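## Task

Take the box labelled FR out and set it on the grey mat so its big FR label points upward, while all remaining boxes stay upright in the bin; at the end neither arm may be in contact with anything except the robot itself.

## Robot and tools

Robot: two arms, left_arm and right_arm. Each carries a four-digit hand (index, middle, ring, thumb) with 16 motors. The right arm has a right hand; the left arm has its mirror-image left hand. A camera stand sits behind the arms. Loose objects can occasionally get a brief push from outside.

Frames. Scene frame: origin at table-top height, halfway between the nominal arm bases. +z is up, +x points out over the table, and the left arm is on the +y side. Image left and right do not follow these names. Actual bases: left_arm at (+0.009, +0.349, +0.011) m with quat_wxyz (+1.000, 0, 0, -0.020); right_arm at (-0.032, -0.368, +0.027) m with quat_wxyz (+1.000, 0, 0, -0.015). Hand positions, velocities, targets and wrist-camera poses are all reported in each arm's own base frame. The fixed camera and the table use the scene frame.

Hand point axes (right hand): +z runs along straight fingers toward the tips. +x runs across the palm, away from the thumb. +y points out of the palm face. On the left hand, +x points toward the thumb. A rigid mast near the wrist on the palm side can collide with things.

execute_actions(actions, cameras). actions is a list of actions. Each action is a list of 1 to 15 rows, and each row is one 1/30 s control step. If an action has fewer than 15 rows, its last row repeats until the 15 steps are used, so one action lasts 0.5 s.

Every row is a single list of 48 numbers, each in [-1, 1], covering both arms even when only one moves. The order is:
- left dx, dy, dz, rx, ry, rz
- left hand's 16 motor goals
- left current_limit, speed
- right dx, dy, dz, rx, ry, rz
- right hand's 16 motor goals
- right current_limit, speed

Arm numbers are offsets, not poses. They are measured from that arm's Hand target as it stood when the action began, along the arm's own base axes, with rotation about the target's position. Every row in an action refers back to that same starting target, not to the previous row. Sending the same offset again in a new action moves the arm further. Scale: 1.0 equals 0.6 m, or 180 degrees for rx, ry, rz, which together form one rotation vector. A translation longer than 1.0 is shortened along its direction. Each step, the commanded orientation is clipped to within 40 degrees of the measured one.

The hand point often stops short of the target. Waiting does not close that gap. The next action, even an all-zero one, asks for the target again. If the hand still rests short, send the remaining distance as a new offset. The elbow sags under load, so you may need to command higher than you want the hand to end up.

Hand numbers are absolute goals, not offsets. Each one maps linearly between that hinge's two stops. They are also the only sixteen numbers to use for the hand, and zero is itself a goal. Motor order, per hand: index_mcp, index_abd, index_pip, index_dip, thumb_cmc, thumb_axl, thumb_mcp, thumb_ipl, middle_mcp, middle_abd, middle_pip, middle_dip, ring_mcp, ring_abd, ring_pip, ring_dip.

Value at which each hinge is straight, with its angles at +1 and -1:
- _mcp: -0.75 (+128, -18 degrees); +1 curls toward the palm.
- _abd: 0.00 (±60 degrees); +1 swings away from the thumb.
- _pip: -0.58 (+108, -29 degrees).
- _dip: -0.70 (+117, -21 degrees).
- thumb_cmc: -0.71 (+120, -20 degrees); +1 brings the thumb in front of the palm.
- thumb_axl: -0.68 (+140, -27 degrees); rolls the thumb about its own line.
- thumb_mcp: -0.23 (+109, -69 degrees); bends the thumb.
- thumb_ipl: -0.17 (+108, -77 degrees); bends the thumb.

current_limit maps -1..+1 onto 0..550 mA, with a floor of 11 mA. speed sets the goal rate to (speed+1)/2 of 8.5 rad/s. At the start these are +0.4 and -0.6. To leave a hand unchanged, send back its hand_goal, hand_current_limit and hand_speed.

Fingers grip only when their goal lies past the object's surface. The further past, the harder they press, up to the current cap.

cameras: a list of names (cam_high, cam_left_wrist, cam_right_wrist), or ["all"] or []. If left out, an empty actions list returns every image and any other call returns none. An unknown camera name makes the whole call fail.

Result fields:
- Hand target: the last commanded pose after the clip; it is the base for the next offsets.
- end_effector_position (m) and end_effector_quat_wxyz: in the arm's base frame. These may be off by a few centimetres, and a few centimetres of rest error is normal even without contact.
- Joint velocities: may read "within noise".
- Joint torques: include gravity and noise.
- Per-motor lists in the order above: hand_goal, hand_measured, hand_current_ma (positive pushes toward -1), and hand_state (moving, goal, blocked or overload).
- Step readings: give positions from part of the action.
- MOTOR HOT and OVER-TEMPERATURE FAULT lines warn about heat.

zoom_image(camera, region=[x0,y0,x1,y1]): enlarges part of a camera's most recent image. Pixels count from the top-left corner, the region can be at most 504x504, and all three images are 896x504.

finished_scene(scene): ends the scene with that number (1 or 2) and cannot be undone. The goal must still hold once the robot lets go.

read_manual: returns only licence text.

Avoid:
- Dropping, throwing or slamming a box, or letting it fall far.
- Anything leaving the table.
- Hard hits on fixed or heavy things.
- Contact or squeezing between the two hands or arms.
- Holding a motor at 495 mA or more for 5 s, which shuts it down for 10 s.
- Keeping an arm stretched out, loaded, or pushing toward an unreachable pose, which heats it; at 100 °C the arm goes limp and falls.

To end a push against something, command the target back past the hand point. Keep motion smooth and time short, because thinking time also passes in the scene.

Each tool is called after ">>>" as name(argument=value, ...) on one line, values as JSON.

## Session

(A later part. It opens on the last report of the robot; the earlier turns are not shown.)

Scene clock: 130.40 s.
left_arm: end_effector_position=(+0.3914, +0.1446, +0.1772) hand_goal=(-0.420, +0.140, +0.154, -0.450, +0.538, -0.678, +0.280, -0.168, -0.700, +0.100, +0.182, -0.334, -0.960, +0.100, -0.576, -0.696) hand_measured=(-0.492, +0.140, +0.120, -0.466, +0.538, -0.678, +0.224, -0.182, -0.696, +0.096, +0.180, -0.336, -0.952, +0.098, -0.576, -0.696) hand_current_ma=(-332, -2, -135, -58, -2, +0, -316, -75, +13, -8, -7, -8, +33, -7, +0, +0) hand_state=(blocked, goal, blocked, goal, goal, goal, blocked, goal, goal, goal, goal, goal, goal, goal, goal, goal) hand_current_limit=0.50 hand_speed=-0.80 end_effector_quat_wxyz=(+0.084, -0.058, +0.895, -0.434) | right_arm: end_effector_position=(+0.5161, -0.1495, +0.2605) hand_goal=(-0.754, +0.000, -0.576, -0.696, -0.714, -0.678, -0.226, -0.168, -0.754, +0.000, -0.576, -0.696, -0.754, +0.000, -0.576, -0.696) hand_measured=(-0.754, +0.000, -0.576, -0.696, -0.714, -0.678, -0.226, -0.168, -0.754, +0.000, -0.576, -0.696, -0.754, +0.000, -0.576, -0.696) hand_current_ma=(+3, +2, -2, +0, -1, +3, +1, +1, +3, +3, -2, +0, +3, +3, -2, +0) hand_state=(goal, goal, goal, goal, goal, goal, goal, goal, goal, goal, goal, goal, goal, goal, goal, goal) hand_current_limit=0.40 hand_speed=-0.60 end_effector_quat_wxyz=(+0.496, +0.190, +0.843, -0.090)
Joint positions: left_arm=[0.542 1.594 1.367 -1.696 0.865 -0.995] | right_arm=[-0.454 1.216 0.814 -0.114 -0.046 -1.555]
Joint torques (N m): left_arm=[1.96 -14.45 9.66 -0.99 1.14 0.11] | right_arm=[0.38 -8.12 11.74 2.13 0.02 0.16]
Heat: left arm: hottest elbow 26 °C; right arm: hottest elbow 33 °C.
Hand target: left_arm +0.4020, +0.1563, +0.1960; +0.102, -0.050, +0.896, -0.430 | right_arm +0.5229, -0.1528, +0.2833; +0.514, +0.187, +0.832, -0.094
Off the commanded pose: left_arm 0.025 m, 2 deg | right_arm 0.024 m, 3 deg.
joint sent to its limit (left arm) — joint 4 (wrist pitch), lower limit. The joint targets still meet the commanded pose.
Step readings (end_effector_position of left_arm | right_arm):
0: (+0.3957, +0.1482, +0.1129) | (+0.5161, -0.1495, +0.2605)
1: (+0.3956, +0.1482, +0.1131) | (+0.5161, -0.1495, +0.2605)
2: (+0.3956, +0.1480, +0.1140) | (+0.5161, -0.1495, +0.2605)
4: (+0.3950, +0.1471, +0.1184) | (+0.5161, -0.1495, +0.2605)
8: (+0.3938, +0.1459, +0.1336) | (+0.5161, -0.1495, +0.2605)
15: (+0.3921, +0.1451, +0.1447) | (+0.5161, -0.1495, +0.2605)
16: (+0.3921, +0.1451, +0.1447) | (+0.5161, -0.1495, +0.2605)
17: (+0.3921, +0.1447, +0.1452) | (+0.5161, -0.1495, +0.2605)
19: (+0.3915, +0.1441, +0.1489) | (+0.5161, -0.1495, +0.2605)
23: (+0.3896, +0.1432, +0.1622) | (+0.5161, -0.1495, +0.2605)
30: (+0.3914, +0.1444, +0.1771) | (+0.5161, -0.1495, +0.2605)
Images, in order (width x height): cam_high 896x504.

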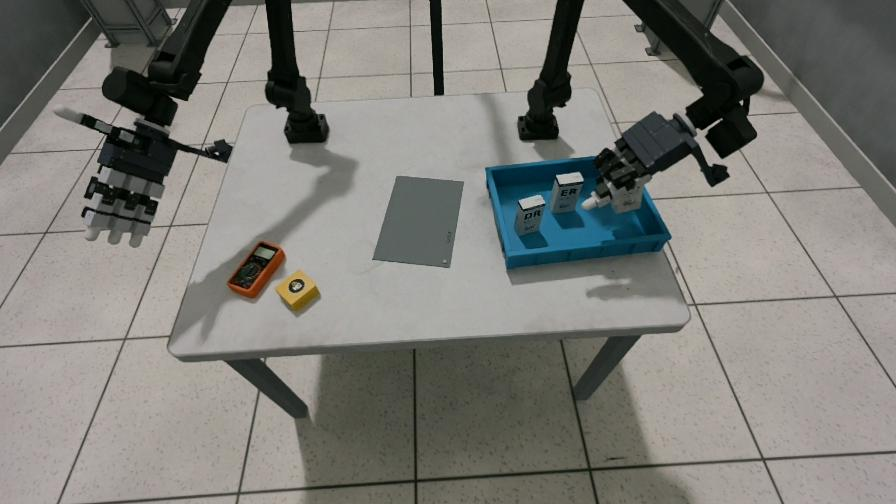

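>>> execute_actions(actions=[[[0,0,0.08,0.008,-0.044,0,-0.42,0.14,0.1533,-0.449,0.539,-0.678,0.28,-0.168,-0.7,0.1,0.1825,-0.333,-0.96,0.1,-0.576,-0.696,0.5,-0.8,0,0,0,0,0,0,-0.754,0,-0.576,-0.696,-0.714,-0.678,-0.226,-0.168,-0.754,0,-0.576,-0.696,-0.754,0,-0.576,-0.696,0.4,-0.6]],[[0,0,0.08,0.012,-0.0656,0,-0.42,0.14,0.1533,-0.449,0.539,-0.678,0.28,-0.168,-0.8,0.1,0.1825,-0.333,-0.96,0.1,-0.576,-0.696,0.5,-0.8,0,0,0,0,0,0,-0.754,0,-0.576,-0.696,-0.714,-0.678,-0.226,-0.168,-0.754,0,-0.576,-0.696,-0.754,0,-0.576,-0.696,0.4,-0.6]]], cameras=["cam_high"])

>>> zoom_image(camera="cam_high", region=[540, 80, 700, 240])

Scene clock: 138.67 s.
left_arm: end_effector_position=(+0.3928, +0.1460, +0.2737) hand_goal=(-0.420, +0.140, +0.154, -0.450, +0.538, -0.678, +0.280, -0.168, -0.800, +0.100, +0.182, -0.334, -0.960, +0.100, -0.576, -0.696) hand_measured=(-0.490, +0.138, +0.120, -0.466, +0.534, -0.680, +0.226, -0.182, -0.788, +0.096, +0.180, -0.336, -0.950, +0.098, -0.576, -0.696) hand_current_ma=(-324, -8, -136, -59, -16, -7, -301, -75, +47, -8, -6, -8, +34, -7, +0, +0) hand_state=(blocked, goal, blocked, goal, goal, goal, blocked, goal, goal, goal, goal, goal, goal, goal, goal, goal) hand_current_limit=0.50 hand_speed=-0.80 end_effector_quat_wxyz=(+0.239, +0.016, +0.880, -0.411) | right_arm: end_effector_position=(+0.5161, -0.1495, +0.2605) hand_goal=(-0.754, +0.000, -0.576, -0.696, -0.714, -0.678, -0.226, -0.168, -0.754, +0.000, -0.576, -0.696, -0.754, +0.000, -0.576, -0.696) hand_measured=(-0.754, +0.000, -0.576, -0.696, -0.714, -0.678, -0.226, -0.168, -0.754, +0.000, -0.576, -0.696, -0.754, +0.000, -0.576, -0.696) hand_current_ma=(+3, +2, -2, +0, -1, +3, +1, +1, +3, +3, -2, +0, +3, +3, -2, +0) hand_state=(goal, goal, goal, goal, goal, goal, goal, goal, goal, goal, goal, goal, goal, goal, goal, goal) hand_current_limit=0.40 hand_speed=-0.60 end_effector_quat_wxyz=(+0.496, +0.190, +0.843, -0.090)
Joint positions: left_arm=[0.6 1.386 1.38 -1.701 0.984 -0.862] | right_arm=[-0.454 1.216 0.814 -0.114 -0.046 -1.555]
Joint torques (N m): left_arm=[1.9 -10.99 10.39 -0.28 1.33 0.22] | right_arm=[0.38 -8.06 11.75 2.11 0.02 0.16]
Heat: left arm: hottest elbow 26 °C; right arm: hottest elbow 33 °C.
Hand target: left_arm +0.4019, +0.1564, +0.2919; +0.255, +0.027, +0.878, -0.404 | right_arm +0.5229, -0.1528, +0.2833; +0.514, +0.187, +0.832, -0.094
Off the commanded pose: left_arm 0.023 m, 2 deg | right_arm 0.024 m, 3 deg.
joint sent to its limit (left arm) — joint 4 (wrist pitch), lower limit. The joint targets still meet the commanded pose.
Step readings (end_effector_position of left_arm | right_arm):
0: (+0.3914, +0.1446, +0.1772) | (+0.5161, -0.1495, +0.2605)
1: (+0.3916, +0.1444, +0.1774) | (+0.5161, -0.1495, +0.2605)
2: (+0.3922, +0.1442, +0.1788) | (+0.5161, -0.1495, +0.2605)
4: (+0.3932, +0.1441, +0.1845) | (+0.5161, -0.1495, +0.2605)
8: (+0.3919, +0.1434, +0.2070) | (+0.5161, -0.1495, +0.2605)
15: (+0.3917, +0.1449, +0.2283) | (+0.5161, -0.1495, +0.2605)
16: (+0.3921, +0.1446, +0.2285) | (+0.5161, -0.1495, +0.2605)
17: (+0.3934, +0.1443, +0.2297) | (+0.5161, -0.1495, +0.2605)
19: (+0.3964, +0.1436, +0.2357) | (+0.5161, -0.1495, +0.2605)
23: (+0.3950, +0.1453, +0.2566) | (+0.5161, -0.1495, +0.2605)
30: (+0.3919, +0.1457, +0.2741) | (+0.5161, -0.1495, +0.2605)
Images, in order (width x height): cam_high 896x504.

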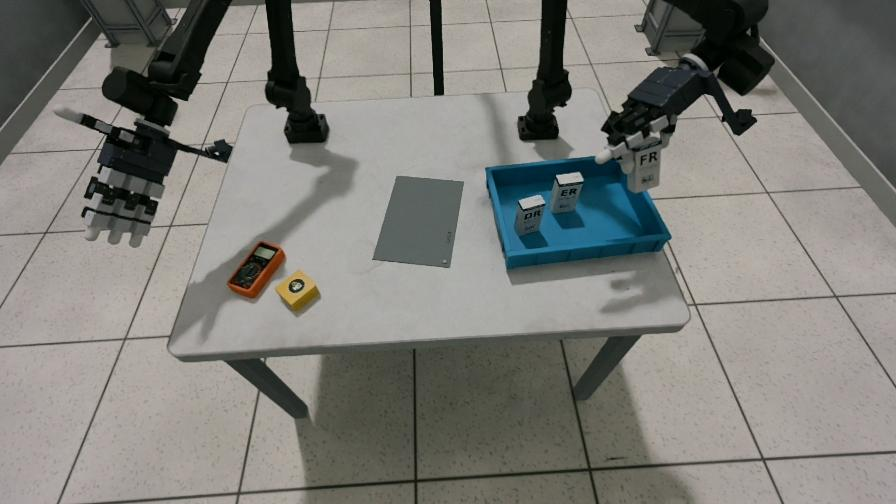

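Scaled by 3.150.

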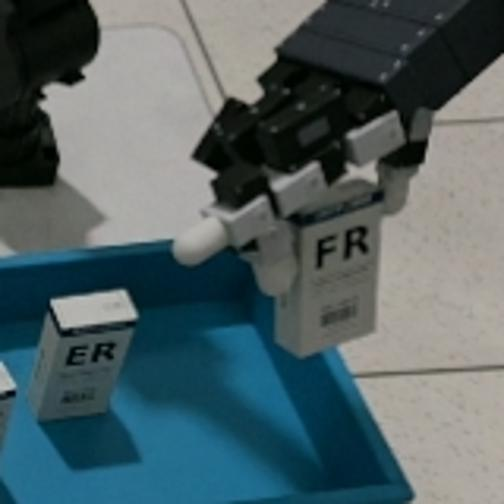

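>>> execute_actions(actions=[[[0.005,-0.09,0.01,0.006,-0.033,0,-0.42,0.14,0.1533,-0.449,0.539,-0.678,0.28,-0.168,-0.8,0.1,0.1825,-0.333,-0.96,0.1,-0.576,-0.696,0.5,-0.8,0,0,0,0,0,0,-0.754,0,-0.576,-0.696,-0.714,-0.678,-0.226,-0.168,-0.754,0,-0.576,-0.696,-0.754,0,-0.576,-0.696,0.4,-0.6]],[[0.005,-0.11,0,0.006,-0.033,0,-0.42,0.14,0.1533,-0.449,0.539,-0.678,0.28,-0.168,-0.8,0.1,0.1825,-0.333,-0.96,0.1,-0.576,-0.696,0.5,-0.8,0,0,0,0,0,0,-0.754,0,-0.576,-0.696,-0.714,-0.678,-0.226,-0.168,-0.754,0,-0.576,-0.696,-0.754,0,-0.576,-0.696,0.4,-0.6]],[[0.005,-0.11,0,0.006,-0.033,0,-0.42,0.14,0.1533,-0.449,0.539,-0.678,0.28,-0.168,-0.8,0.1,0.1825,-0.333,-0.96,0.1,-0.576,-0.696,0.5,-0.8,0,0,0,0,0,0,-0.754,0,-0.576,-0.696,-0.714,-0.678,-0.226,-0.168,-0.754,0,-0.576,-0.696,-0.754,0,-0.576,-0.696,0.4,-0.6]]], cameras=["cam_high"])

Scene clock: 150.17 s.
left_arm: end_effector_position=(+0.4106, -0.0249, +0.2946) hand_goal=(-0.420, +0.140, +0.154, -0.450, +0.538, -0.678, +0.280, -0.168, -0.800, +0.100, +0.182, -0.334, -0.960, +0.100, -0.576, -0.696) hand_measured=(-0.484, +0.136, +0.120, -0.466, +0.528, -0.682, +0.230, -0.182, -0.792, +0.098, +0.180, -0.336, -0.950, +0.098, -0.576, -0.696) hand_current_ma=(-290, -13, -136, -59, -32, -14, -276, -75, +30, -8, -4, -7, +35, -7, +0, +0) hand_state=(blocked, goal, blocked, goal, goal, goal, blocked, goal, goal, goal, goal, goal, goal, goal, goal, goal) hand_current_limit=0.50 hand_speed=-0.80 end_effector_quat_wxyz=(+0.378, +0.090, +0.843, -0.372) | right_arm: end_effector_position=(+0.5161, -0.1495, +0.2605) hand_goal=(-0.754, +0.000, -0.576, -0.696, -0.714, -0.678, -0.226, -0.168, -0.754, +0.000, -0.576, -0.696, -0.754, +0.000, -0.576, -0.696) hand_measured=(-0.754, +0.000, -0.576, -0.696, -0.714, -0.678, -0.226, -0.168, -0.754, +0.000, -0.576, -0.696, -0.754, +0.000, -0.576, -0.696) hand_current_ma=(+3, +2, -2, +0, -1, +3, +1, +1, +3, +3, -2, +0, +3, +3, -2, +0) hand_state=(goal, goal, goal, goal, goal, goal, goal, goal, goal, goal, goal, goal, goal, goal, goal, goal) hand_current_limit=0.40 hand_speed=-0.60 end_effector_quat_wxyz=(+0.496, +0.190, +0.843, -0.090)
Joint positions: left_arm=[0.134 0.951 0.967 -0.765 0.872 -1.624] | right_arm=[-0.454 1.216 0.814 -0.114 -0.046 -1.555]
Joint torques (N m): left_arm=[0.26 -7.24 7.49 2.69 0.54 0.11] | right_arm=[0.38 -8.06 11.74 2.13 0.02 0.16]
Heat: left arm: hottest elbow 27 °C; right arm: hottest elbow 33 °C.
Hand target: left_arm +0.4109, -0.0297, +0.2980; +0.387, +0.097, +0.839, -0.370 | right_arm +0.5229, -0.1528, +0.2833; +0.514, +0.187, +0.832, -0.094
Off the commanded pose: left_arm 0.006 m, 1 deg | right_arm 0.024 m, 3 deg.
Step readings (end_effector_position of left_arm | right_arm):
0: (+0.3929, +0.1460, +0.2738) | (+0.5161, -0.1495, +0.2605)
1: (+0.3931, +0.1458, +0.2740) | (+0.5161, -0.1495, +0.2605)
2: (+0.3954, +0.1451, +0.2758) | (+0.5161, -0.1495, +0.2605)
4: (+0.4019, +0.1408, +0.2792) | (+0.5161, -0.1495, +0.2605)
8: (+0.4042, +0.1195, +0.2897) | (+0.5161, -0.1495, +0.2605)
15: (+0.4049, +0.1040, +0.3042) | (+0.5161, -0.1495, +0.2605)
16: (+0.4053, +0.1040, +0.3030) | (+0.5161, -0.1495, +0.2605)
17: (+0.4072, +0.1021, +0.3010) | (+0.5161, -0.1495, +0.2605)
19: (+0.4086, +0.0920, +0.2931) | (+0.5161, -0.1495, +0.2605)
23: (+0.4068, +0.0550, +0.2870) | (+0.5161, -0.1495, +0.2605)
30: (+0.4089, +0.0389, +0.3027) | (+0.5161, -0.1495, +0.2605)
31: (+0.4092, +0.0393, +0.3026) | (+0.5161, -0.1495, +0.2605)
32: (+0.4107, +0.0383, +0.3019) | (+0.5161, -0.1495, +0.2605)
34: (+0.4128, +0.0276, +0.2973) | (+0.5161, -0.1495, +0.2605)
38: (+0.4097, -0.0126, +0.2912) | (+0.5161, -0.1495, +0.2605)
45: (+0.4115, -0.0260, +0.2991) | (+0.5161, -0.1495, +0.2605)
Images, in order (width x height): cam_high 896x504.

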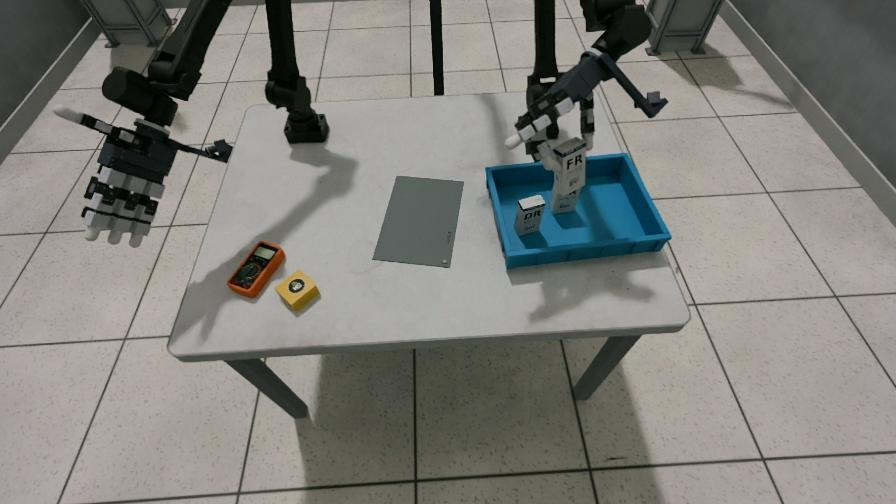

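>>> execute_actions(actions=[[[0.003,-0.11,0,0,0,0,-0.42,0.14,0.1533,-0.449,0.539,-0.678,0.28,-0.168,-0.8,0.1,0.1825,-0.333,-0.96,0.1,-0.576,-0.696,0.5,-0.8,0,0,0,0,0,0,-0.754,0,-0.576,-0.696,-0.714,-0.678,-0.226,-0.168,-0.754,0,-0.576,-0.696,-0.754,0,-0.576,-0.696,0.4,-0.6]],[[0.003,-0.11,0,0,0,0,-0.42,0.14,0.1533,-0.449,0.539,-0.678,0.28,-0.168,-0.8,0.1,0.1825,-0.333,-0.96,0.1,-0.576,-0.696,0.5,-0.8,0,0,0,0,0,0,-0.754,0,-0.576,-0.696,-0.714,-0.678,-0.226,-0.168,-0.754,0,-0.576,-0.696,-0.754,0,-0.576,-0.696,0.4,-0.6]],[[0.003,-0.11,0,0,0,0,-0.42,0.14,0.1533,-0.449,0.539,-0.678,0.28,-0.168,-0.8,0.1,0.1825,-0.333,-0.96,0.1,-0.576,-0.696,0.5,-0.8,0,0,0,0,0,0,-0.754,0,-0.576,-0.696,-0.714,-0.678,-0.226,-0.168,-0.754,0,-0.576,-0.696,-0.754,0,-0.576,-0.696,0.4,-0.6]],[[0.004,-0.11,-0.06,0,0,0,-0.42,0.14,0.1533,-0.449,0.539,-0.678,0.28,-0.168,-0.8,0.1,0.1825,-0.333,-0.96,0.1,-0.576,-0.696,0.5,-0.8,0,0,0,0,0,0,-0.754,0,-0.576,-0.696,-0.714,-0.678,-0.226,-0.168,-0.754,0,-0.576,-0.696,-0.754,0,-0.576,-0.696,0.4,-0.6]],[[0.004,-0.092,-0.09,0,0,0,-0.42,0.14,0.1533,-0.449,0.539,-0.678,0.28,-0.168,-0.8,0.1,0.1825,-0.333,-0.96,0.1,-0.576,-0.696,0.5,-0.8,0,0,0,0,0,0,-0.754,0,-0.576,-0.696,-0.714,-0.678,-0.226,-0.168,-0.754,0,-0.576,-0.696,-0.754,0,-0.576,-0.696,0.4,-0.6]]], cameras=["cam_high"])

Scene clock: 160.33 s.
left_arm: end_effector_position=(+0.4185, -0.3472, +0.2020) hand_goal=(-0.420, +0.140, +0.154, -0.450, +0.538, -0.678, +0.280, -0.168, -0.800, +0.100, +0.182, -0.334, -0.960, +0.100, -0.576, -0.696) hand_measured=(-0.476, +0.134, +0.120, -0.466, +0.526, -0.684, +0.232, -0.182, -0.796, +0.098, +0.180, -0.336, -0.952, +0.098, -0.576, -0.696) hand_current_ma=(-254, -14, -136, -59, -44, -23, -257, -75, +16, -8, -3, -7, +30, -7, +1, +0) hand_state=(blocked, goal, blocked, goal, goal, goal, blocked, goal, goal, goal, goal, goal, goal, goal, goal, goal) hand_current_limit=0.50 hand_speed=-0.80 end_effector_quat_wxyz=(+0.382, +0.139, +0.843, -0.352) | right_arm: end_effector_position=(+0.5161, -0.1495, +0.2605) hand_goal=(-0.754, +0.000, -0.576, -0.696, -0.714, -0.678, -0.226, -0.168, -0.754, +0.000, -0.576, -0.696, -0.754, +0.000, -0.576, -0.696) hand_measured=(-0.754, +0.000, -0.576, -0.696, -0.714, -0.678, -0.226, -0.168, -0.754, +0.000, -0.576, -0.696, -0.754, +0.000, -0.576, -0.696) hand_current_ma=(+3, +2, -2, +0, -1, +3, +1, +1, +3, +3, -2, +0, +3, +3, -2, +0) hand_state=(goal, goal, goal, goal, goal, goal, goal, goal, goal, goal, goal, goal, goal, goal, goal, goal) hand_current_limit=0.40 hand_speed=-0.60 end_effector_quat_wxyz=(+0.496, +0.190, +0.843, -0.090)
Joint positions: left_arm=[-0.766 1.311 0.937 -0.11 0.127 -2.086] | right_arm=[-0.454 1.216 0.814 -0.114 -0.046 -1.555]
Joint torques (N m): left_arm=[1.38 -12.69 7.58 3.34 -0.04 0.13] | right_arm=[0.38 -8.06 11.74 2.13 0.02 0.16]
Heat: left arm: hottest elbow 27 °C; right arm: hottest elbow 34 °C.
Hand target: left_arm +0.4211, -0.3488, +0.2078; +0.387, +0.097, +0.839, -0.370 | right_arm +0.5229, -0.1528, +0.2833; +0.514, +0.187, +0.832, -0.094
Off the commanded pose: left_arm 0.007 m, 5 deg | right_arm 0.024 m, 3 deg.
joint sent to its limit (left arm) — joint 6 (wrist roll), lower limit. The joint targets are off in orientation, not in position.
Step readings (end_effector_position of left_arm | right_arm):
0: (+0.4106, -0.0249, +0.2945) | (+0.5161, -0.1495, +0.2605)
1: (+0.4108, -0.0248, +0.2944) | (+0.5161, -0.1495, +0.2605)
2: (+0.4120, -0.0247, +0.2939) | (+0.5161, -0.1495, +0.2605)
4: (+0.4148, -0.0358, +0.2933) | (+0.5161, -0.1495, +0.2605)
8: (+0.4118, -0.0797, +0.2933) | (+0.5161, -0.1495, +0.2605)
15: (+0.4126, -0.0938, +0.2950) | (+0.5161, -0.1495, +0.2605)
16: (+0.4131, -0.0933, +0.2950) | (+0.5161, -0.1495, +0.2605)
17: (+0.4146, -0.0922, +0.2949) | (+0.5161, -0.1495, +0.2605)
19: (+0.4167, -0.1011, +0.2966) | (+0.5161, -0.1495, +0.2605)
23: (+0.4097, -0.1434, +0.3006) | (+0.5161, -0.1495, +0.2605)
30: (+0.4088, -0.1598, +0.2968) | (+0.5161, -0.1495, +0.2605)
31: (+0.4098, -0.1590, +0.2960) | (+0.5161, -0.1495, +0.2605)
32: (+0.4116, -0.1582, +0.2953) | (+0.5161, -0.1495, +0.2605)
34: (+0.4141, -0.1663, +0.2936) | (+0.5161, -0.1495, +0.2605)
38: (+0.4063, -0.2053, +0.2830) | (+0.5161, -0.1495, +0.2605)
45: (+0.4030, -0.2222, +0.2708) | (+0.5161, -0.1495, +0.2605)
46: (+0.4038, -0.2217, +0.2711) | (+0.5161, -0.1495, +0.2605)
47: (+0.4059, -0.2221, +0.2721) | (+0.5161, -0.1495, +0.2605)
49: (+0.4118, -0.2308, +0.2730) | (+0.5161, -0.1495, +0.2605)
53: (+0.4090, -0.2681, +0.2592) | (+0.5161, -0.1495, +0.2605)
60: (+0.4070, -0.2880, +0.2390) | (+0.5161, -0.1495, +0.2605)
61: (+0.4080, -0.2878, +0.2396) | (+0.5161, -0.1495, +0.2605)
62: (+0.4103, -0.2891, +0.2412) | (+0.5161, -0.1495, +0.2605)
64: (+0.4180, -0.2972, +0.2425) | (+0.5161, -0.1495, +0.2605)
68: (+0.4187, -0.3270, +0.2255) | (+0.5161, -0.1495, +0.2605)
75: (+0.4167, -0.3463, +0.1997) | (+0.5161, -0.1495, +0.2605)
Images, in order (width x height): cam_high 896x504.

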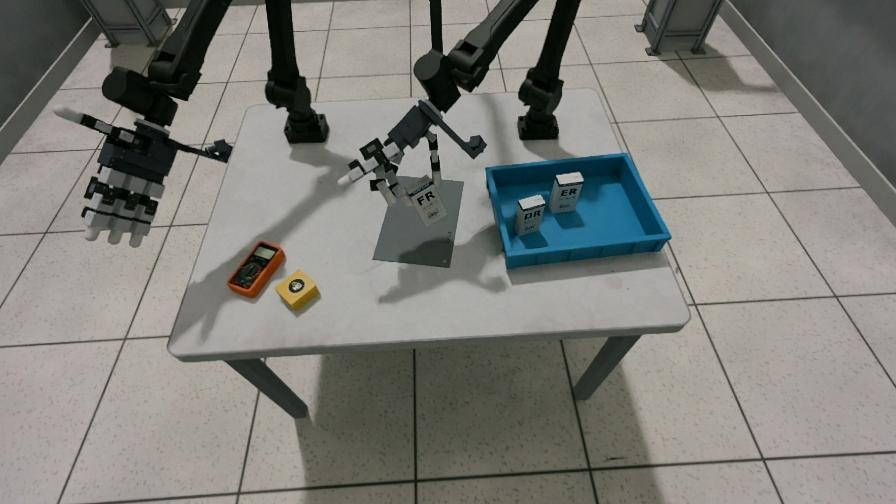

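>>> execute_actions(actions=[[[0,-0.021,-0.05,0,0,-0.0556,-0.42,0.14,0.1533,-0.449,0.539,-0.678,0.28,-0.168,-0.8,0.1,0.1825,-0.333,-0.96,0.1,-0.576,-0.696,0.5,-0.8,0,0,0,0,0,0,-0.754,0,-0.576,-0.696,-0.714,-0.678,-0.226,-0.168,-0.754,0,-0.576,-0.696,-0.754,0,-0.576,-0.696,0.4,-0.6]],[[0,-0.021,-0.05,0,0,-0.0556,-0.42,0.14,0.1533,-0.449,0.539,-0.678,0.28,-0.168,-0.8,0.1,0.1825,-0.333,-0.96,0.1,-0.576,-0.696,0.5,-0.8,0,0,0,0,0,0,-0.754,0,-0.576,-0.696,-0.714,-0.678,-0.226,-0.168,-0.754,0,-0.576,-0.696,-0.754,0,-0.576,-0.696,0.4,-0.6]]], cameras=["cam_high"])

>>> zoom_image(camera="cam_high", region=[350, 130, 510, 290])

Scene clock: 181.27 s.
left_arm: end_effector_position=(+0.4133, -0.3761, +0.1439) hand_goal=(-0.420, +0.140, +0.154, -0.450, +0.538, -0.678, +0.280, -0.168, -0.800, +0.100, +0.182, -0.334, -0.960, +0.100, -0.576, -0.696) hand_measured=(-0.476, +0.134, +0.120, -0.466, +0.526, -0.684, +0.232, -0.182, -0.794, +0.098, +0.180, -0.336, -0.952, +0.098, -0.576, -0.696) hand_current_ma=(-251, -15, -136, -59, -44, -23, -257, -75, +19, -8, -3, -7, +33, -7, +1, +0) hand_state=(blocked, goal, blocked, goal, goal, goal, blocked, goal, goal, goal, goal, goal, goal, goal, goal, goal) hand_current_limit=0.50 hand_speed=-0.80 end_effector_quat_wxyz=(+0.304, +0.238, +0.816, -0.430) | right_arm: end_effector_position=(+0.5161, -0.1495, +0.2605) hand_goal=(-0.754, +0.000, -0.576, -0.696, -0.714, -0.678, -0.226, -0.168, -0.754, +0.000, -0.576, -0.696, -0.754, +0.000, -0.576, -0.696) hand_measured=(-0.754, +0.000, -0.576, -0.696, -0.714, -0.678, -0.226, -0.168, -0.754, +0.000, -0.576, -0.696, -0.754, +0.000, -0.576, -0.696) hand_current_ma=(+3, +2, -2, +0, -1, +3, +1, +1, +3, +3, -2, +0, +3, +3, -2, +0) hand_state=(goal, goal, goal, goal, goal, goal, goal, goal, goal, goal, goal, goal, goal, goal, goal, goal) hand_current_limit=0.40 hand_speed=-0.60 end_effector_quat_wxyz=(+0.496, +0.190, +0.843, -0.090)
Joint positions: left_arm=[-0.705 1.419 0.888 0.007 0.474 -1.986] | right_arm=[-0.454 1.216 0.814 -0.114 -0.046 -1.555]
Joint torques (N m): left_arm=[1.96 -13.22 7.24 3.21 0.46 0.26] | right_arm=[0.38 -8.06 11.74 2.13 0.02 0.16]
Heat: left arm: hottest elbow 28 °C; right arm: hottest elbow 34 °C.
Hand target: left_arm +0.4212, -0.3741, +0.1480; +0.317, +0.241, +0.809, -0.432 | right_arm +0.5229, -0.1528, +0.2833; +0.514, +0.187, +0.832, -0.094
Off the commanded pose: left_arm 0.009 m, 2 deg | right_arm 0.024 m, 3 deg.
Step readings (end_effector_position of left_arm | right_arm):
0: (+0.4185, -0.3472, +0.2020) | (+0.5161, -0.1495, +0.2605)
1: (+0.4181, -0.3482, +0.2022) | (+0.5161, -0.1495, +0.2605)
2: (+0.4164, -0.3516, +0.2018) | (+0.5161, -0.1495, +0.2605)
4: (+0.4136, -0.3591, +0.2000) | (+0.5161, -0.1495, +0.2605)
8: (+0.4111, -0.3660, +0.1904) | (+0.5161, -0.1495, +0.2605)
15: (+0.4131, -0.3636, +0.1756) | (+0.5161, -0.1495, +0.2605)
16: (+0.4129, -0.3644, +0.1754) | (+0.5161, -0.1495, +0.2605)
17: (+0.4121, -0.3670, +0.1753) | (+0.5161, -0.1495, +0.2605)
19: (+0.4106, -0.3738, +0.1740) | (+0.5161, -0.1495, +0.2605)
23: (+0.4104, -0.3784, +0.1603) | (+0.5161, -0.1495, +0.2605)
30: (+0.4118, -0.3761, +0.1428) | (+0.5161, -0.1495, +0.2605)
Images, in order (width x height): cam_high 896x504.

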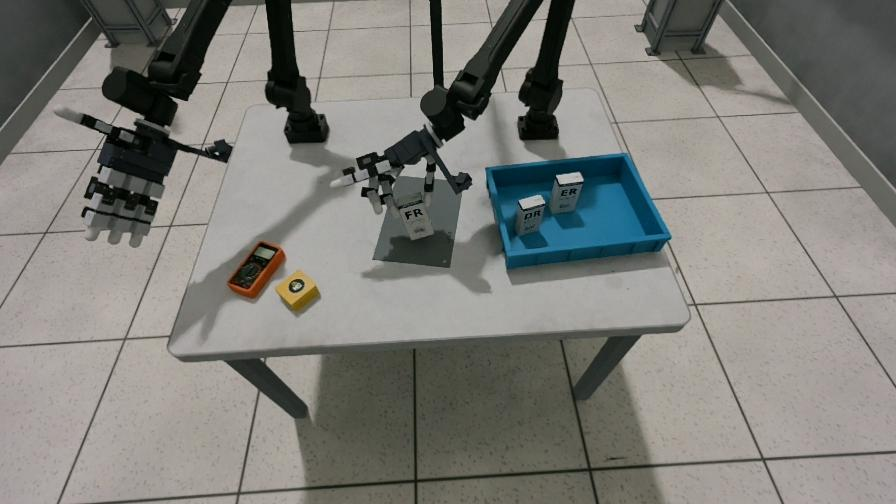

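Scaled by 3.150.

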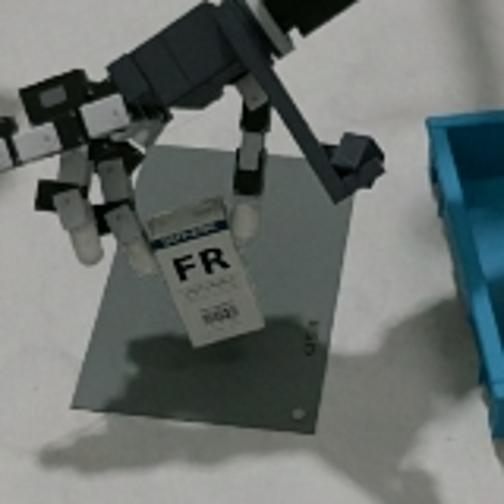

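>>> zoom_image(camera="cam_high", region=[380, 180, 450, 250])

Scaled by 7.200.

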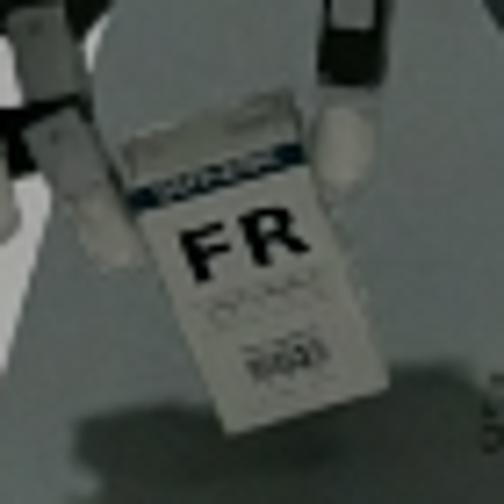

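>>> execute_actions(actions=[[[0.002,0,-0.04,-0.0547,-0.0099,0,-0.42,0.14,0.1533,-0.449,0.539,-0.678,0.28,-0.168,-0.8,0.1,0.1825,-0.333,-0.96,0.1,-0.576,-0.696,0.5,-0.8,0,0,0,0,0,0,-0.754,0,-0.576,-0.696,-0.714,-0.678,-0.226,-0.168,-0.754,0,-0.576,-0.696,-0.754,0,-0.576,-0.696,0.4,-0.6]]], cameras=["cam_high"])

>>> zoom_image(camera="cam_high", region=[370, 170, 460, 260])

Scene clock: 242.10 s.
left_arm: end_effector_position=(+0.4196, -0.3770, +0.1269) hand_goal=(-0.420, +0.140, +0.154, -0.450, +0.538, -0.678, +0.280, -0.168, -0.800, +0.100, +0.182, -0.334, -0.960, +0.100, -0.576, -0.696) hand_measured=(-0.476, +0.136, +0.120, -0.466, +0.530, -0.682, +0.232, -0.182, -0.794, +0.098, +0.180, -0.336, -0.952, +0.098, -0.576, -0.696) hand_current_ma=(-251, -12, -136, -59, -29, -14, -257, -75, +19, -8, -3, -7, +33, -7, +1, +0) hand_state=(blocked, goal, blocked, goal, goal, goal, blocked, goal, goal, goal, goal, goal, goal, goal, goal, goal) hand_current_limit=0.50 hand_speed=-0.80 end_effector_quat_wxyz=(+0.345, +0.224, +0.767, -0.493) | right_arm: end_effector_position=(+0.5161, -0.1495, +0.2605) hand_goal=(-0.754, +0.000, -0.576, -0.696, -0.714, -0.678, -0.226, -0.168, -0.754, +0.000, -0.576, -0.696, -0.754, +0.000, -0.576, -0.696) hand_measured=(-0.754, +0.000, -0.576, -0.696, -0.714, -0.678, -0.226, -0.168, -0.754, +0.000, -0.576, -0.696, -0.754, +0.000, -0.576, -0.696) hand_current_ma=(+3, +2, -2, +0, -1, +3, +1, +1, +3, +3, -2, +0, +3, +3, -2, +0) hand_state=(goal, goal, goal, goal, goal, goal, goal, goal, goal, goal, goal, goal, goal, goal, goal, goal) hand_current_limit=0.40 hand_speed=-0.60 end_effector_quat_wxyz=(+0.496, +0.190, +0.843, -0.090)
Joint positions: left_arm=[-0.665 1.466 0.762 0.374 0.554 -2.07] | right_arm=[-0.454 1.216 0.814 -0.114 -0.046 -1.555]
Joint torques (N m): left_arm=[1.79 -11.99 6.09 3.38 0.42 0.11] | right_arm=[0.38 -8.12 11.74 2.13 0.02 0.16]
Heat: left arm: hottest elbow 28 °C; right arm: hottest elbow 34 °C.
Hand target: left_arm +0.4223, -0.3740, +0.1239; +0.349, +0.220, +0.764, -0.496 | right_arm +0.5229, -0.1528, +0.2833; +0.514, +0.187, +0.832, -0.094
Off the commanded pose: left_arm 0.005 m, 1 deg | right_arm 0.024 m, 3 deg.
Step readings (end_effector_position of left_arm | right_arm):
0: (+0.4134, -0.3761, +0.1440) | (+0.5161, -0.1495, +0.2605)
1: (+0.4133, -0.3765, +0.1441) | (+0.5161, -0.1495, +0.2605)
2: (+0.4134, -0.3785, +0.1447) | (+0.5161, -0.1495, +0.2605)
4: (+0.4140, -0.3808, +0.1458) | (+0.5161, -0.1495, +0.2605)
8: (+0.4140, -0.3772, +0.1353) | (+0.5161, -0.1495, +0.2605)
15: (+0.4188, -0.3751, +0.1236) | (+0.5161, -0.1495, +0.2605)
Images, in order (width x height): cam_high 896x504.

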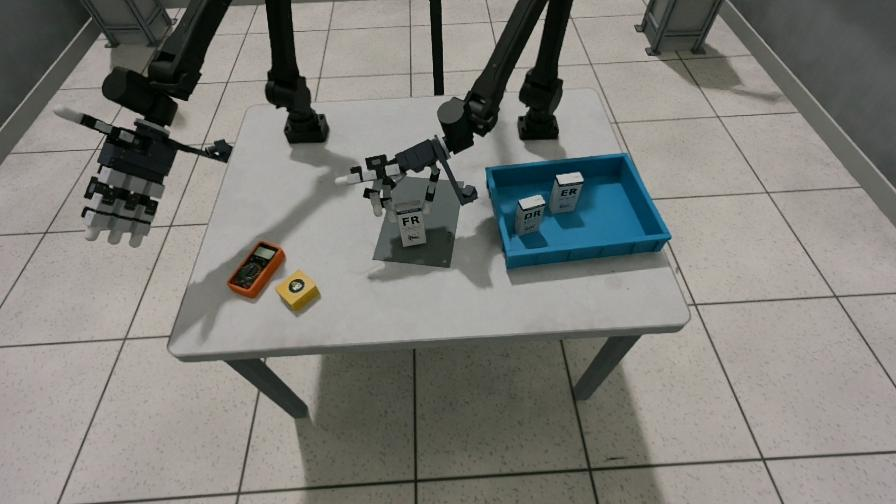

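Scaled by 5.600.

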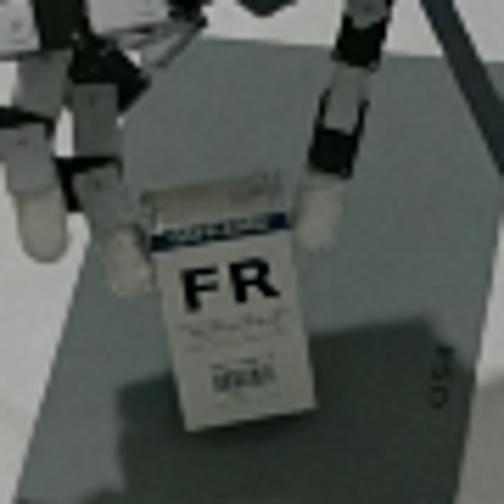

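>>> execute_actions(actions=[[[-0.003,0.033,-0.03,0,0,0,-0.42,0.14,0.1533,-0.449,0.539,-0.678,0.28,-0.168,-0.8,0.1,0.1825,-0.333,-0.96,0.1,-0.576,-0.696,0.5,-0.8,0,0,0,0,0,0,-0.754,0,-0.576,-0.696,-0.714,-0.678,-0.226,-0.168,-0.754,0,-0.576,-0.696,-0.754,0,-0.576,-0.696,0.4,-0.6]]], cameras=["cam_high"])

>>> zoom_image(camera="cam_high", region=[370, 170, 460, 260])

Scene clock: 252.20 s.
left_arm: end_effector_position=(+0.4186, -0.3638, +0.1194) hand_goal=(-0.420, +0.140, +0.154, -0.450, +0.538, -0.678, +0.280, -0.168, -0.800, +0.100, +0.182, -0.334, -0.960, +0.100, -0.576, -0.696) hand_measured=(-0.476, +0.144, +0.118, -0.466, +0.526, -0.684, +0.234, -0.182, -0.794, +0.098, +0.180, -0.336, -0.952, +0.098, -0.576, -0.696) hand_current_ma=(-251, +10, -143, -59, -42, -21, -252, -75, +19, -8, -3, -7, +33, -7, +1, +0) hand_state=(blocked, goal, blocked, goal, goal, goal, blocked, goal, goal, goal, goal, goal, goal, goal, goal, goal) hand_current_limit=0.50 hand_speed=-0.80 end_effector_quat_wxyz=(+0.351, +0.226, +0.758, -0.501) | right_arm: end_effector_position=(+0.5161, -0.1495, +0.2605) hand_goal=(-0.754, +0.000, -0.576, -0.696, -0.714, -0.678, -0.226, -0.168, -0.754, +0.000, -0.576, -0.696, -0.754, +0.000, -0.576, -0.696) hand_measured=(-0.754, +0.000, -0.576, -0.696, -0.714, -0.678, -0.226, -0.168, -0.754, +0.000, -0.576, -0.696, -0.754, +0.000, -0.576, -0.696) hand_current_ma=(+3, +2, -2, +0, -1, +3, +1, +1, +3, +3, -2, +0, +3, +3, -2, +0) hand_state=(goal, goal, goal, goal, goal, goal, goal, goal, goal, goal, goal, goal, goal, goal, goal, goal) hand_current_limit=0.40 hand_speed=-0.60 end_effector_quat_wxyz=(+0.496, +0.190, +0.843, -0.090)
Joint positions: left_arm=[-0.636 1.466 0.715 0.444 0.591 -2.067] | right_arm=[-0.454 1.216 0.814 -0.114 -0.046 -1.555]
Joint torques (N m): left_arm=[2.26 -10.99 5.35 2.63 0.3 0.19] | right_arm=[0.44 -8.06 11.74 2.13 0.01 0.16]
Heat: left arm: hottest elbow 27 °C; right arm: hottest elbow 34 °C.
Hand target: left_arm +0.4206, -0.3542, +0.1061; +0.349, +0.220, +0.764, -0.496 | right_arm +0.5229, -0.1528, +0.2833; +0.514, +0.187, +0.832, -0.094
Off the commanded pose: left_arm 0.017 m, 1 deg | right_arm 0.024 m, 3 deg.
Step readings (end_effector_position of left_arm | right_arm):
0: (+0.4195, -0.3770, +0.1269) | (+0.5161, -0.1495, +0.2605)
1: (+0.4192, -0.3770, +0.1266) | (+0.5161, -0.1495, +0.2605)
2: (+0.4185, -0.3766, +0.1262) | (+0.5161, -0.1495, +0.2605)
4: (+0.4164, -0.3736, +0.1229) | (+0.5161, -0.1495, +0.2605)
8: (+0.4164, -0.3664, +0.1185) | (+0.5161, -0.1495, +0.2605)
15: (+0.4186, -0.3638, +0.1193) | (+0.5161, -0.1495, +0.2605)
Images, in order (width x height): cam_high 896x504.

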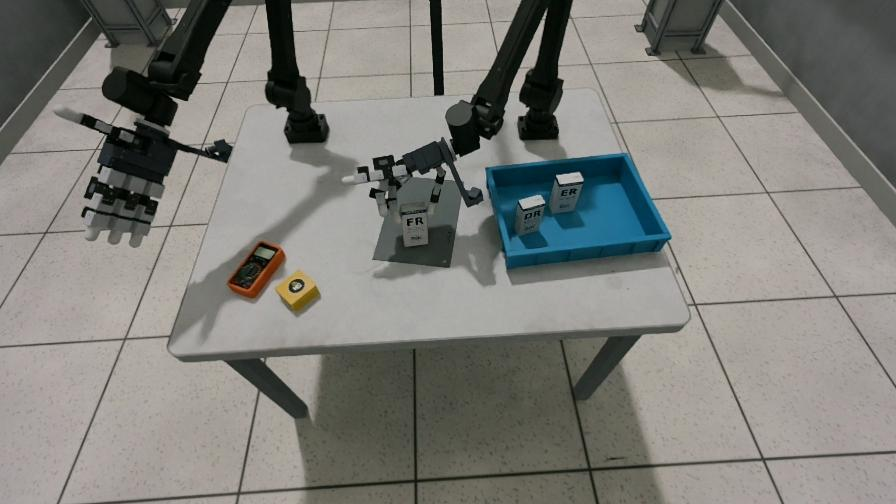

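Scaled by 5.600.

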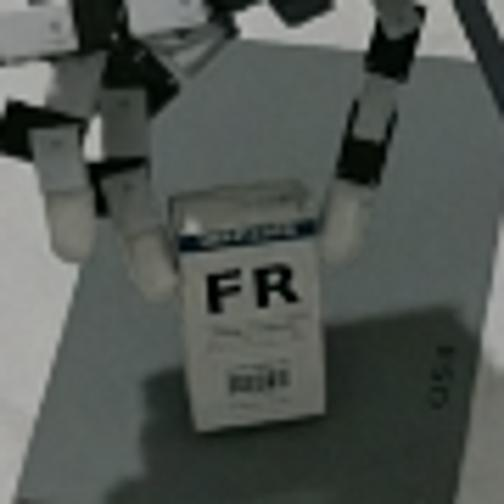

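>>> execute_actions(actions=[[[-0.056,-0.0015,0.0115,-0.0029,-0.0164,0,-0.42,0.14,0.1533,-0.449,0.539,-0.678,0.28,-0.168,-0.8,0.1,0.1825,-0.333,-0.96,0.1,-0.576,-0.696,0.5,-0.8,0,0,0,0,0,0,-0.754,0,-0.576,-0.696,-0.714,-0.678,-0.226,-0.168,-0.754,0,-0.576,-0.696,-0.754,0,-0.576,-0.696,0.4,-0.6]],[[-0.04,-0.0035,-0.0117,-0.0029,-0.0164,0,-0.42,0.14,0.1533,-0.449,0.539,-0.678,0.28,-0.168,-0.8,0.1,0.1825,-0.333,-0.96,0.1,-0.576,-0.696,0.5,-0.8,0,0,0,0,0,0,-0.754,0,-0.576,-0.696,-0.714,-0.678,-0.226,-0.168,-0.754,0,-0.576,-0.696,-0.754,0,-0.576,-0.696,0.4,-0.6]]], cameras=["cam_high"])

>>> zoom_image(camera="cam_high", region=[370, 170, 460, 260])

Scene clock: 267.37 s.
left_arm: end_effector_position=(+0.3641, -0.3597, +0.1053) hand_goal=(-0.420, +0.140, +0.154, -0.450, +0.538, -0.678, +0.280, -0.168, -0.800, +0.100, +0.182, -0.334, -0.960, +0.100, -0.576, -0.696) hand_measured=(-0.478, +0.142, +0.112, -0.466, +0.522, -0.686, +0.234, -0.184, -0.794, +0.098, +0.180, -0.336, -0.952, +0.098, -0.576, -0.696) hand_current_ma=(-262, +4, -173, -62, -63, -37, -249, -76, +19, -8, -3, -7, +33, -7, +1, +0) hand_state=(blocked, goal, blocked, goal, goal, goal, blocked, goal, goal, goal, goal, goal, goal, goal, goal, goal) hand_current_limit=0.50 hand_speed=-0.80 end_effector_quat_wxyz=(+0.382, +0.239, +0.744, -0.493) | right_arm: end_effector_position=(+0.5161, -0.1495, +0.2605) hand_goal=(-0.754, +0.000, -0.576, -0.696, -0.714, -0.678, -0.226, -0.168, -0.754, +0.000, -0.576, -0.696, -0.754, +0.000, -0.576, -0.696) hand_measured=(-0.754, +0.000, -0.576, -0.696, -0.714, -0.678, -0.226, -0.168, -0.754, +0.000, -0.576, -0.696, -0.754, +0.000, -0.576, -0.696) hand_current_ma=(+3, +2, -2, +0, -1, +3, +1, +1, +3, +3, -2, +0, +3, +3, -2, +0) hand_state=(goal, goal, goal, goal, goal, goal, goal, goal, goal, goal, goal, goal, goal, goal, goal, goal) hand_current_limit=0.40 hand_speed=-0.60 end_effector_quat_wxyz=(+0.496, +0.190, +0.843, -0.090)
Joint positions: left_arm=[-0.737 1.401 0.549 0.6 0.473 -2.054] | right_arm=[-0.454 1.216 0.814 -0.114 -0.046 -1.555]
Joint torques (N m): left_arm=[1.03 -10.87 5.14 3.07 -0.17 0.25] | right_arm=[0.44 -8.12 11.74 2.13 0.01 0.16]
Heat: left arm: hottest elbow 26 °C; right arm: hottest elbow 35 °C.
Hand target: left_arm +0.3629, -0.3573, +0.1058; +0.390, +0.242, +0.741, -0.491 | right_arm +0.5229, -0.1528, +0.2833; +0.514, +0.187, +0.832, -0.094
Off the commanded pose: left_arm 0.003 m, 1 deg | right_arm 0.024 m, 3 deg.
Step readings (end_effector_position of left_arm | right_arm):
0: (+0.4185, -0.3638, +0.1192) | (+0.5161, -0.1495, +0.2605)
1: (+0.4183, -0.3635, +0.1189) | (+0.5161, -0.1495, +0.2605)
2: (+0.4182, -0.3621, +0.1179) | (+0.5161, -0.1495, +0.2605)
4: (+0.4151, -0.3579, +0.1172) | (+0.5161, -0.1495, +0.2605)
8: (+0.4005, -0.3547, +0.1175) | (+0.5161, -0.1495, +0.2605)
15: (+0.3909, -0.3577, +0.1148) | (+0.5161, -0.1495, +0.2605)
16: (+0.3911, -0.3573, +0.1147) | (+0.5161, -0.1495, +0.2605)
17: (+0.3911, -0.3565, +0.1147) | (+0.5161, -0.1495, +0.2605)
19: (+0.3867, -0.3561, +0.1143) | (+0.5161, -0.1495, +0.2605)
23: (+0.3705, -0.3580, +0.1081) | (+0.5161, -0.1495, +0.2605)
30: (+0.3638, -0.3597, +0.1049) | (+0.5161, -0.1495, +0.2605)
Images, in order (width x height): cam_high 896x504.

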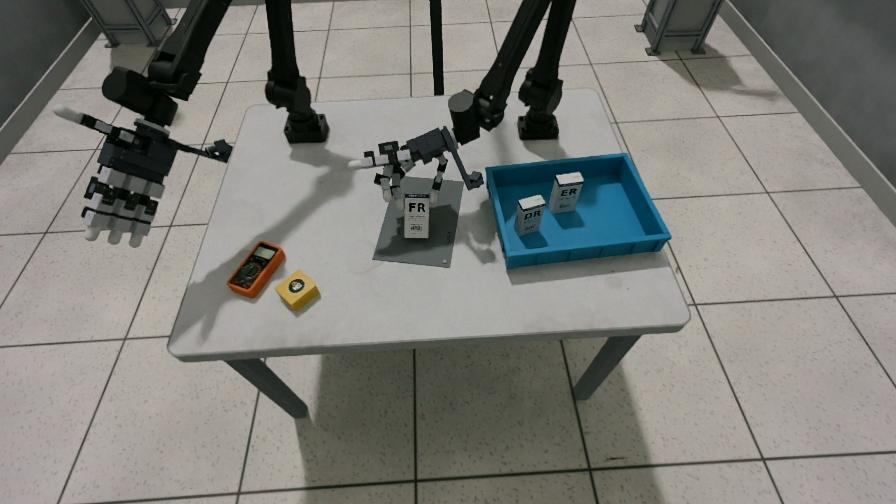

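Scaled by 5.600.

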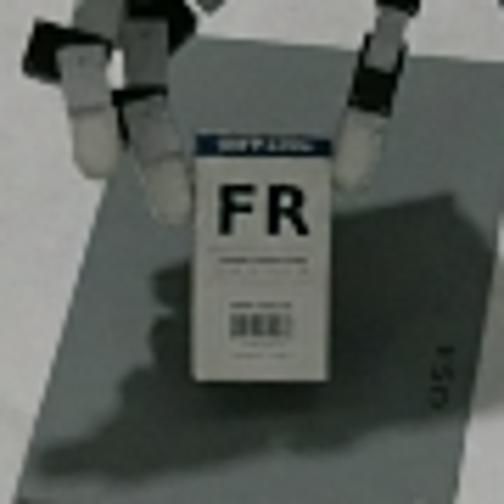

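>>> execute_actions(actions=[[[-0.037,-0.0035,-0.033,-0.0029,-0.0164,0,-0.42,0.14,0.1533,-0.449,0.539,-0.678,0.28,-0.168,-0.8,0.1,0.1825,-0.333,-0.96,0.1,-0.576,-0.696,0.5,-0.8,0,0,0,0,0,0,-0.754,0,-0.576,-0.696,-0.714,-0.678,-0.226,-0.168,-0.754,0,-0.576,-0.696,-0.754,0,-0.576,-0.696,0.4,-0.6]],[[-0.0245,-0.0025,-0.0345,-0.0029,-0.0164,0,-0.42,0.14,0.1533,-0.449,0.539,-0.678,0.28,-0.168,-0.8,0.1,0.1825,-0.333,-0.96,0.1,-0.576,-0.696,0.5,-0.8,0,0,0,0,0,0,-0.754,0,-0.576,-0.696,-0.714,-0.678,-0.226,-0.168,-0.754,0,-0.576,-0.696,-0.754,0,-0.576,-0.696,0.4,-0.6]]], cameras=["cam_high"])

>>> zoom_image(camera="cam_high", region=[370, 170, 460, 260])

Scene clock: 281.60 s.
left_arm: end_effector_position=(+0.3277, -0.3593, +0.0641) hand_goal=(-0.420, +0.140, +0.154, -0.450, +0.538, -0.678, +0.280, -0.168, -0.800, +0.100, +0.182, -0.334, -0.960, +0.100, -0.576, -0.696) hand_measured=(-0.478, +0.136, +0.112, -0.466, +0.522, -0.686, +0.234, -0.184, -0.794, +0.098, +0.180, -0.336, -0.952, +0.098, -0.576, -0.696) hand_current_ma=(-262, -13, -173, -62, -63, -37, -249, -79, +19, -8, -3, -7, +33, -7, +1, +0) hand_state=(blocked, goal, blocked, goal, goal, goal, blocked, goal, goal, goal, goal, goal, goal, goal, goal, goal) hand_current_limit=0.50 hand_speed=-0.80 end_effector_quat_wxyz=(+0.422, +0.256, +0.722, -0.485) | right_arm: end_effector_position=(+0.5161, -0.1495, +0.2605) hand_goal=(-0.754, +0.000, -0.576, -0.696, -0.714, -0.678, -0.226, -0.168, -0.754, +0.000, -0.576, -0.696, -0.754, +0.000, -0.576, -0.696) hand_measured=(-0.754, +0.000, -0.576, -0.696, -0.714, -0.678, -0.226, -0.168, -0.754, +0.000, -0.576, -0.696, -0.754, +0.000, -0.576, -0.696) hand_current_ma=(+3, +2, -2, +0, -1, +3, +1, +1, +3, +3, -2, +0, +3, +3, -2, +0) hand_state=(goal, goal, goal, goal, goal, goal, goal, goal, goal, goal, goal, goal, goal, goal, goal, goal) hand_current_limit=0.40 hand_speed=-0.60 end_effector_quat_wxyz=(+0.496, +0.190, +0.843, -0.090)
Joint positions: left_arm=[-0.836 1.527 0.412 0.928 0.353 -2.019] | right_arm=[-0.454 1.216 0.814 -0.114 -0.046 -1.555]
Joint torques (N m): left_arm=[0.62 -9.58 4.15 3.41 -0.04 0.32] | right_arm=[0.38 -8.06 11.75 2.13 0.02 0.16]
Heat: left arm: hottest elbow 26 °C; right arm: hottest elbow 35 °C.
Hand target: left_arm +0.3261, -0.3609, +0.0654; +0.430, +0.263, +0.715, -0.485 | right_arm +0.5229, -0.1528, +0.2833; +0.514, +0.187, +0.832, -0.094
Off the commanded pose: left_arm 0.003 m, 1 deg | right_arm 0.024 m, 3 deg.
Step readings (end_effector_position of left_arm | right_arm):
0: (+0.3641, -0.3597, +0.1053) | (+0.5161, -0.1495, +0.2605)
1: (+0.3641, -0.3592, +0.1050) | (+0.5161, -0.1495, +0.2605)
2: (+0.3642, -0.3584, +0.1055) | (+0.5161, -0.1495, +0.2605)
4: (+0.3612, -0.3558, +0.1047) | (+0.5161, -0.1495, +0.2605)
8: (+0.3481, -0.3551, +0.0943) | (+0.5161, -0.1495, +0.2605)
15: (+0.3412, -0.3581, +0.0859) | (+0.5161, -0.1495, +0.2605)
16: (+0.3417, -0.3580, +0.0864) | (+0.5161, -0.1495, +0.2605)
17: (+0.3423, -0.3576, +0.0872) | (+0.5161, -0.1495, +0.2605)
19: (+0.3411, -0.3580, +0.0872) | (+0.5161, -0.1495, +0.2605)
23: (+0.3306, -0.3590, +0.0728) | (+0.5161, -0.1495, +0.2605)
30: (+0.3266, -0.3590, +0.0619) | (+0.5161, -0.1495, +0.2605)
Images, in order (width x height): cam_high 896x504.

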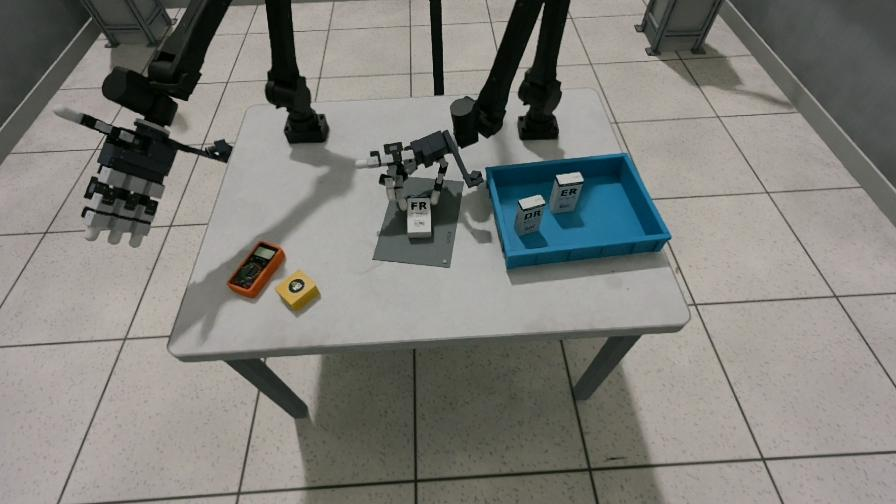

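Scaled by 5.600.

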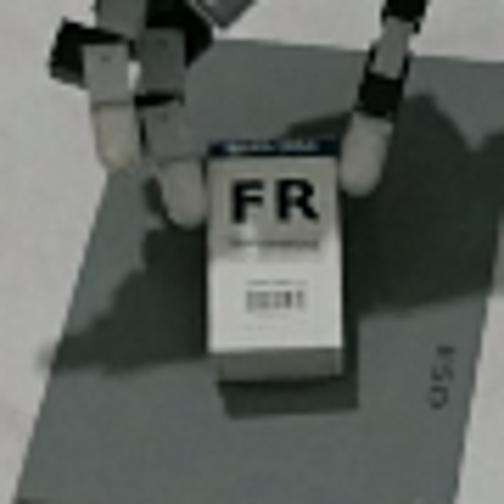

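>>> execute_actions(actions=[[[-0.011,0,-0.035,0,0,0,-0.42,0.14,0.1533,-0.449,0.539,-0.678,0.28,-0.168,-0.8,0.1,0.1825,-0.333,-0.96,0.1,-0.576,-0.696,0.5,-0.8,0,0,0,0,0,0,-0.754,0,-0.576,-0.696,-0.714,-0.678,-0.226,-0.168,-0.754,0,-0.576,-0.696,-0.754,0,-0.576,-0.696,0.4,-0.6]]], cameras=["cam_high"])

>>> zoom_image(camera="cam_high", region=[370, 170, 460, 260])

Scene clock: 295.90 s.
left_arm: end_effector_position=(+0.3235, -0.3590, +0.0454) hand_goal=(-0.420, +0.140, +0.154, -0.450, +0.538, -0.678, +0.280, -0.168, -0.800, +0.100, +0.182, -0.334, -0.960, +0.100, -0.576, -0.696) hand_measured=(-0.478, +0.136, +0.112, -0.466, +0.528, -0.682, +0.234, -0.184, -0.794, +0.098, +0.180, -0.336, -0.952, +0.098, -0.576, -0.696) hand_current_ma=(-262, -12, -173, -62, -35, -20, -249, -79, +19, -8, -3, -7, +33, -7, +1, +0) hand_state=(blocked, goal, blocked, goal, goal, goal, blocked, goal, goal, goal, goal, goal, goal, goal, goal, goal) hand_current_limit=0.50 hand_speed=-0.80 end_effector_quat_wxyz=(+0.426, +0.258, +0.720, -0.483) | right_arm: end_effector_position=(+0.5161, -0.1495, +0.2605) hand_goal=(-0.754, +0.000, -0.576, -0.696, -0.714, -0.678, -0.226, -0.168, -0.754, +0.000, -0.576, -0.696, -0.754, +0.000, -0.576, -0.696) hand_measured=(-0.754, +0.000, -0.576, -0.696, -0.714, -0.678, -0.226, -0.168, -0.754, +0.000, -0.576, -0.696, -0.754, +0.000, -0.576, -0.696) hand_current_ma=(+3, +2, -2, +0, -1, +3, +1, +1, +3, +3, -2, +0, +3, +3, -2, +0) hand_state=(goal, goal, goal, goal, goal, goal, goal, goal, goal, goal, goal, goal, goal, goal, goal, goal) hand_current_limit=0.40 hand_speed=-0.60 end_effector_quat_wxyz=(+0.496, +0.190, +0.843, -0.090)
Joint positions: left_arm=[-0.848 1.61 0.395 1.035 0.338 -2.014] | right_arm=[-0.454 1.216 0.814 -0.114 -0.046 -1.555]
Joint torques (N m): left_arm=[0.38 -9.64 3.47 3.48 -0.08 0.24] | right_arm=[0.44 -8.12 11.75 2.13 0.01 0.16]
Heat: left arm: hottest elbow 26 °C; right arm: hottest elbow 35 °C.
Hand target: left_arm +0.3194, -0.3608, +0.0443; +0.430, +0.263, +0.715, -0.484 | right_arm +0.5229, -0.1528, +0.2833; +0.514, +0.187, +0.832, -0.094
Off the commanded pose: left_arm 0.005 m, 1 deg | right_arm 0.024 m, 3 deg.
Step readings (end_effector_position of left_arm | right_arm):
0: (+0.3277, -0.3593, +0.0641) | (+0.5161, -0.1495, +0.2605)
1: (+0.3278, -0.3592, +0.0642) | (+0.5161, -0.1495, +0.2605)
2: (+0.3280, -0.3591, +0.0641) | (+0.5161, -0.1495, +0.2605)
4: (+0.3280, -0.3595, +0.0622) | (+0.5161, -0.1495, +0.2605)
8: (+0.3246, -0.3587, +0.0484) | (+0.5161, -0.1495, +0.2605)
15: (+0.3233, -0.3588, +0.0454) | (+0.5161, -0.1495, +0.2605)
Images, in order (width x height): cam_high 896x504.

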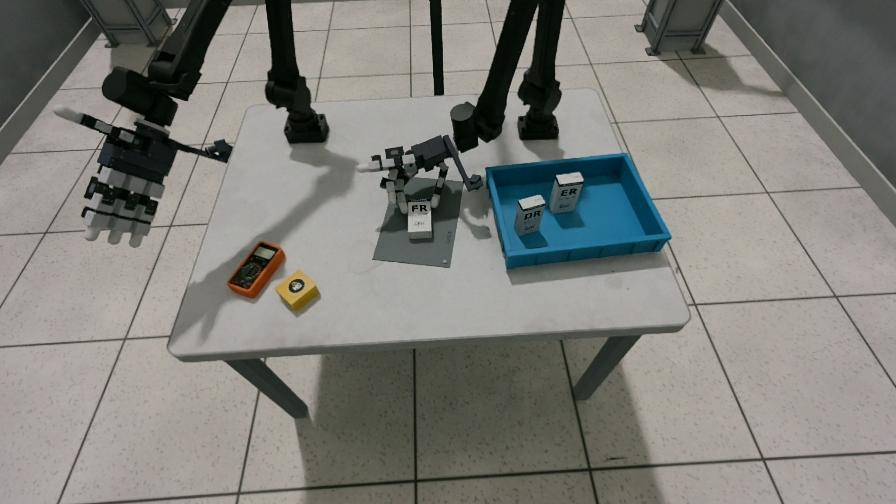

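Scaled by 5.600.

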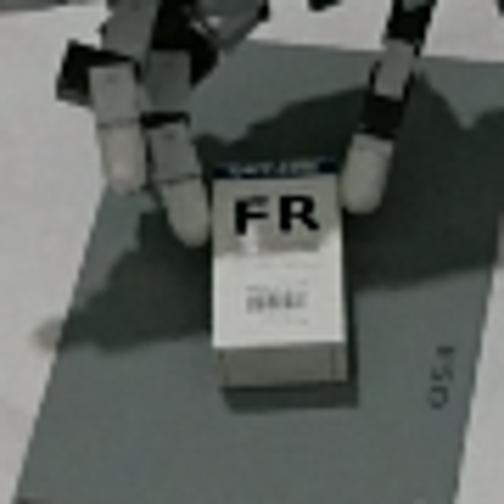

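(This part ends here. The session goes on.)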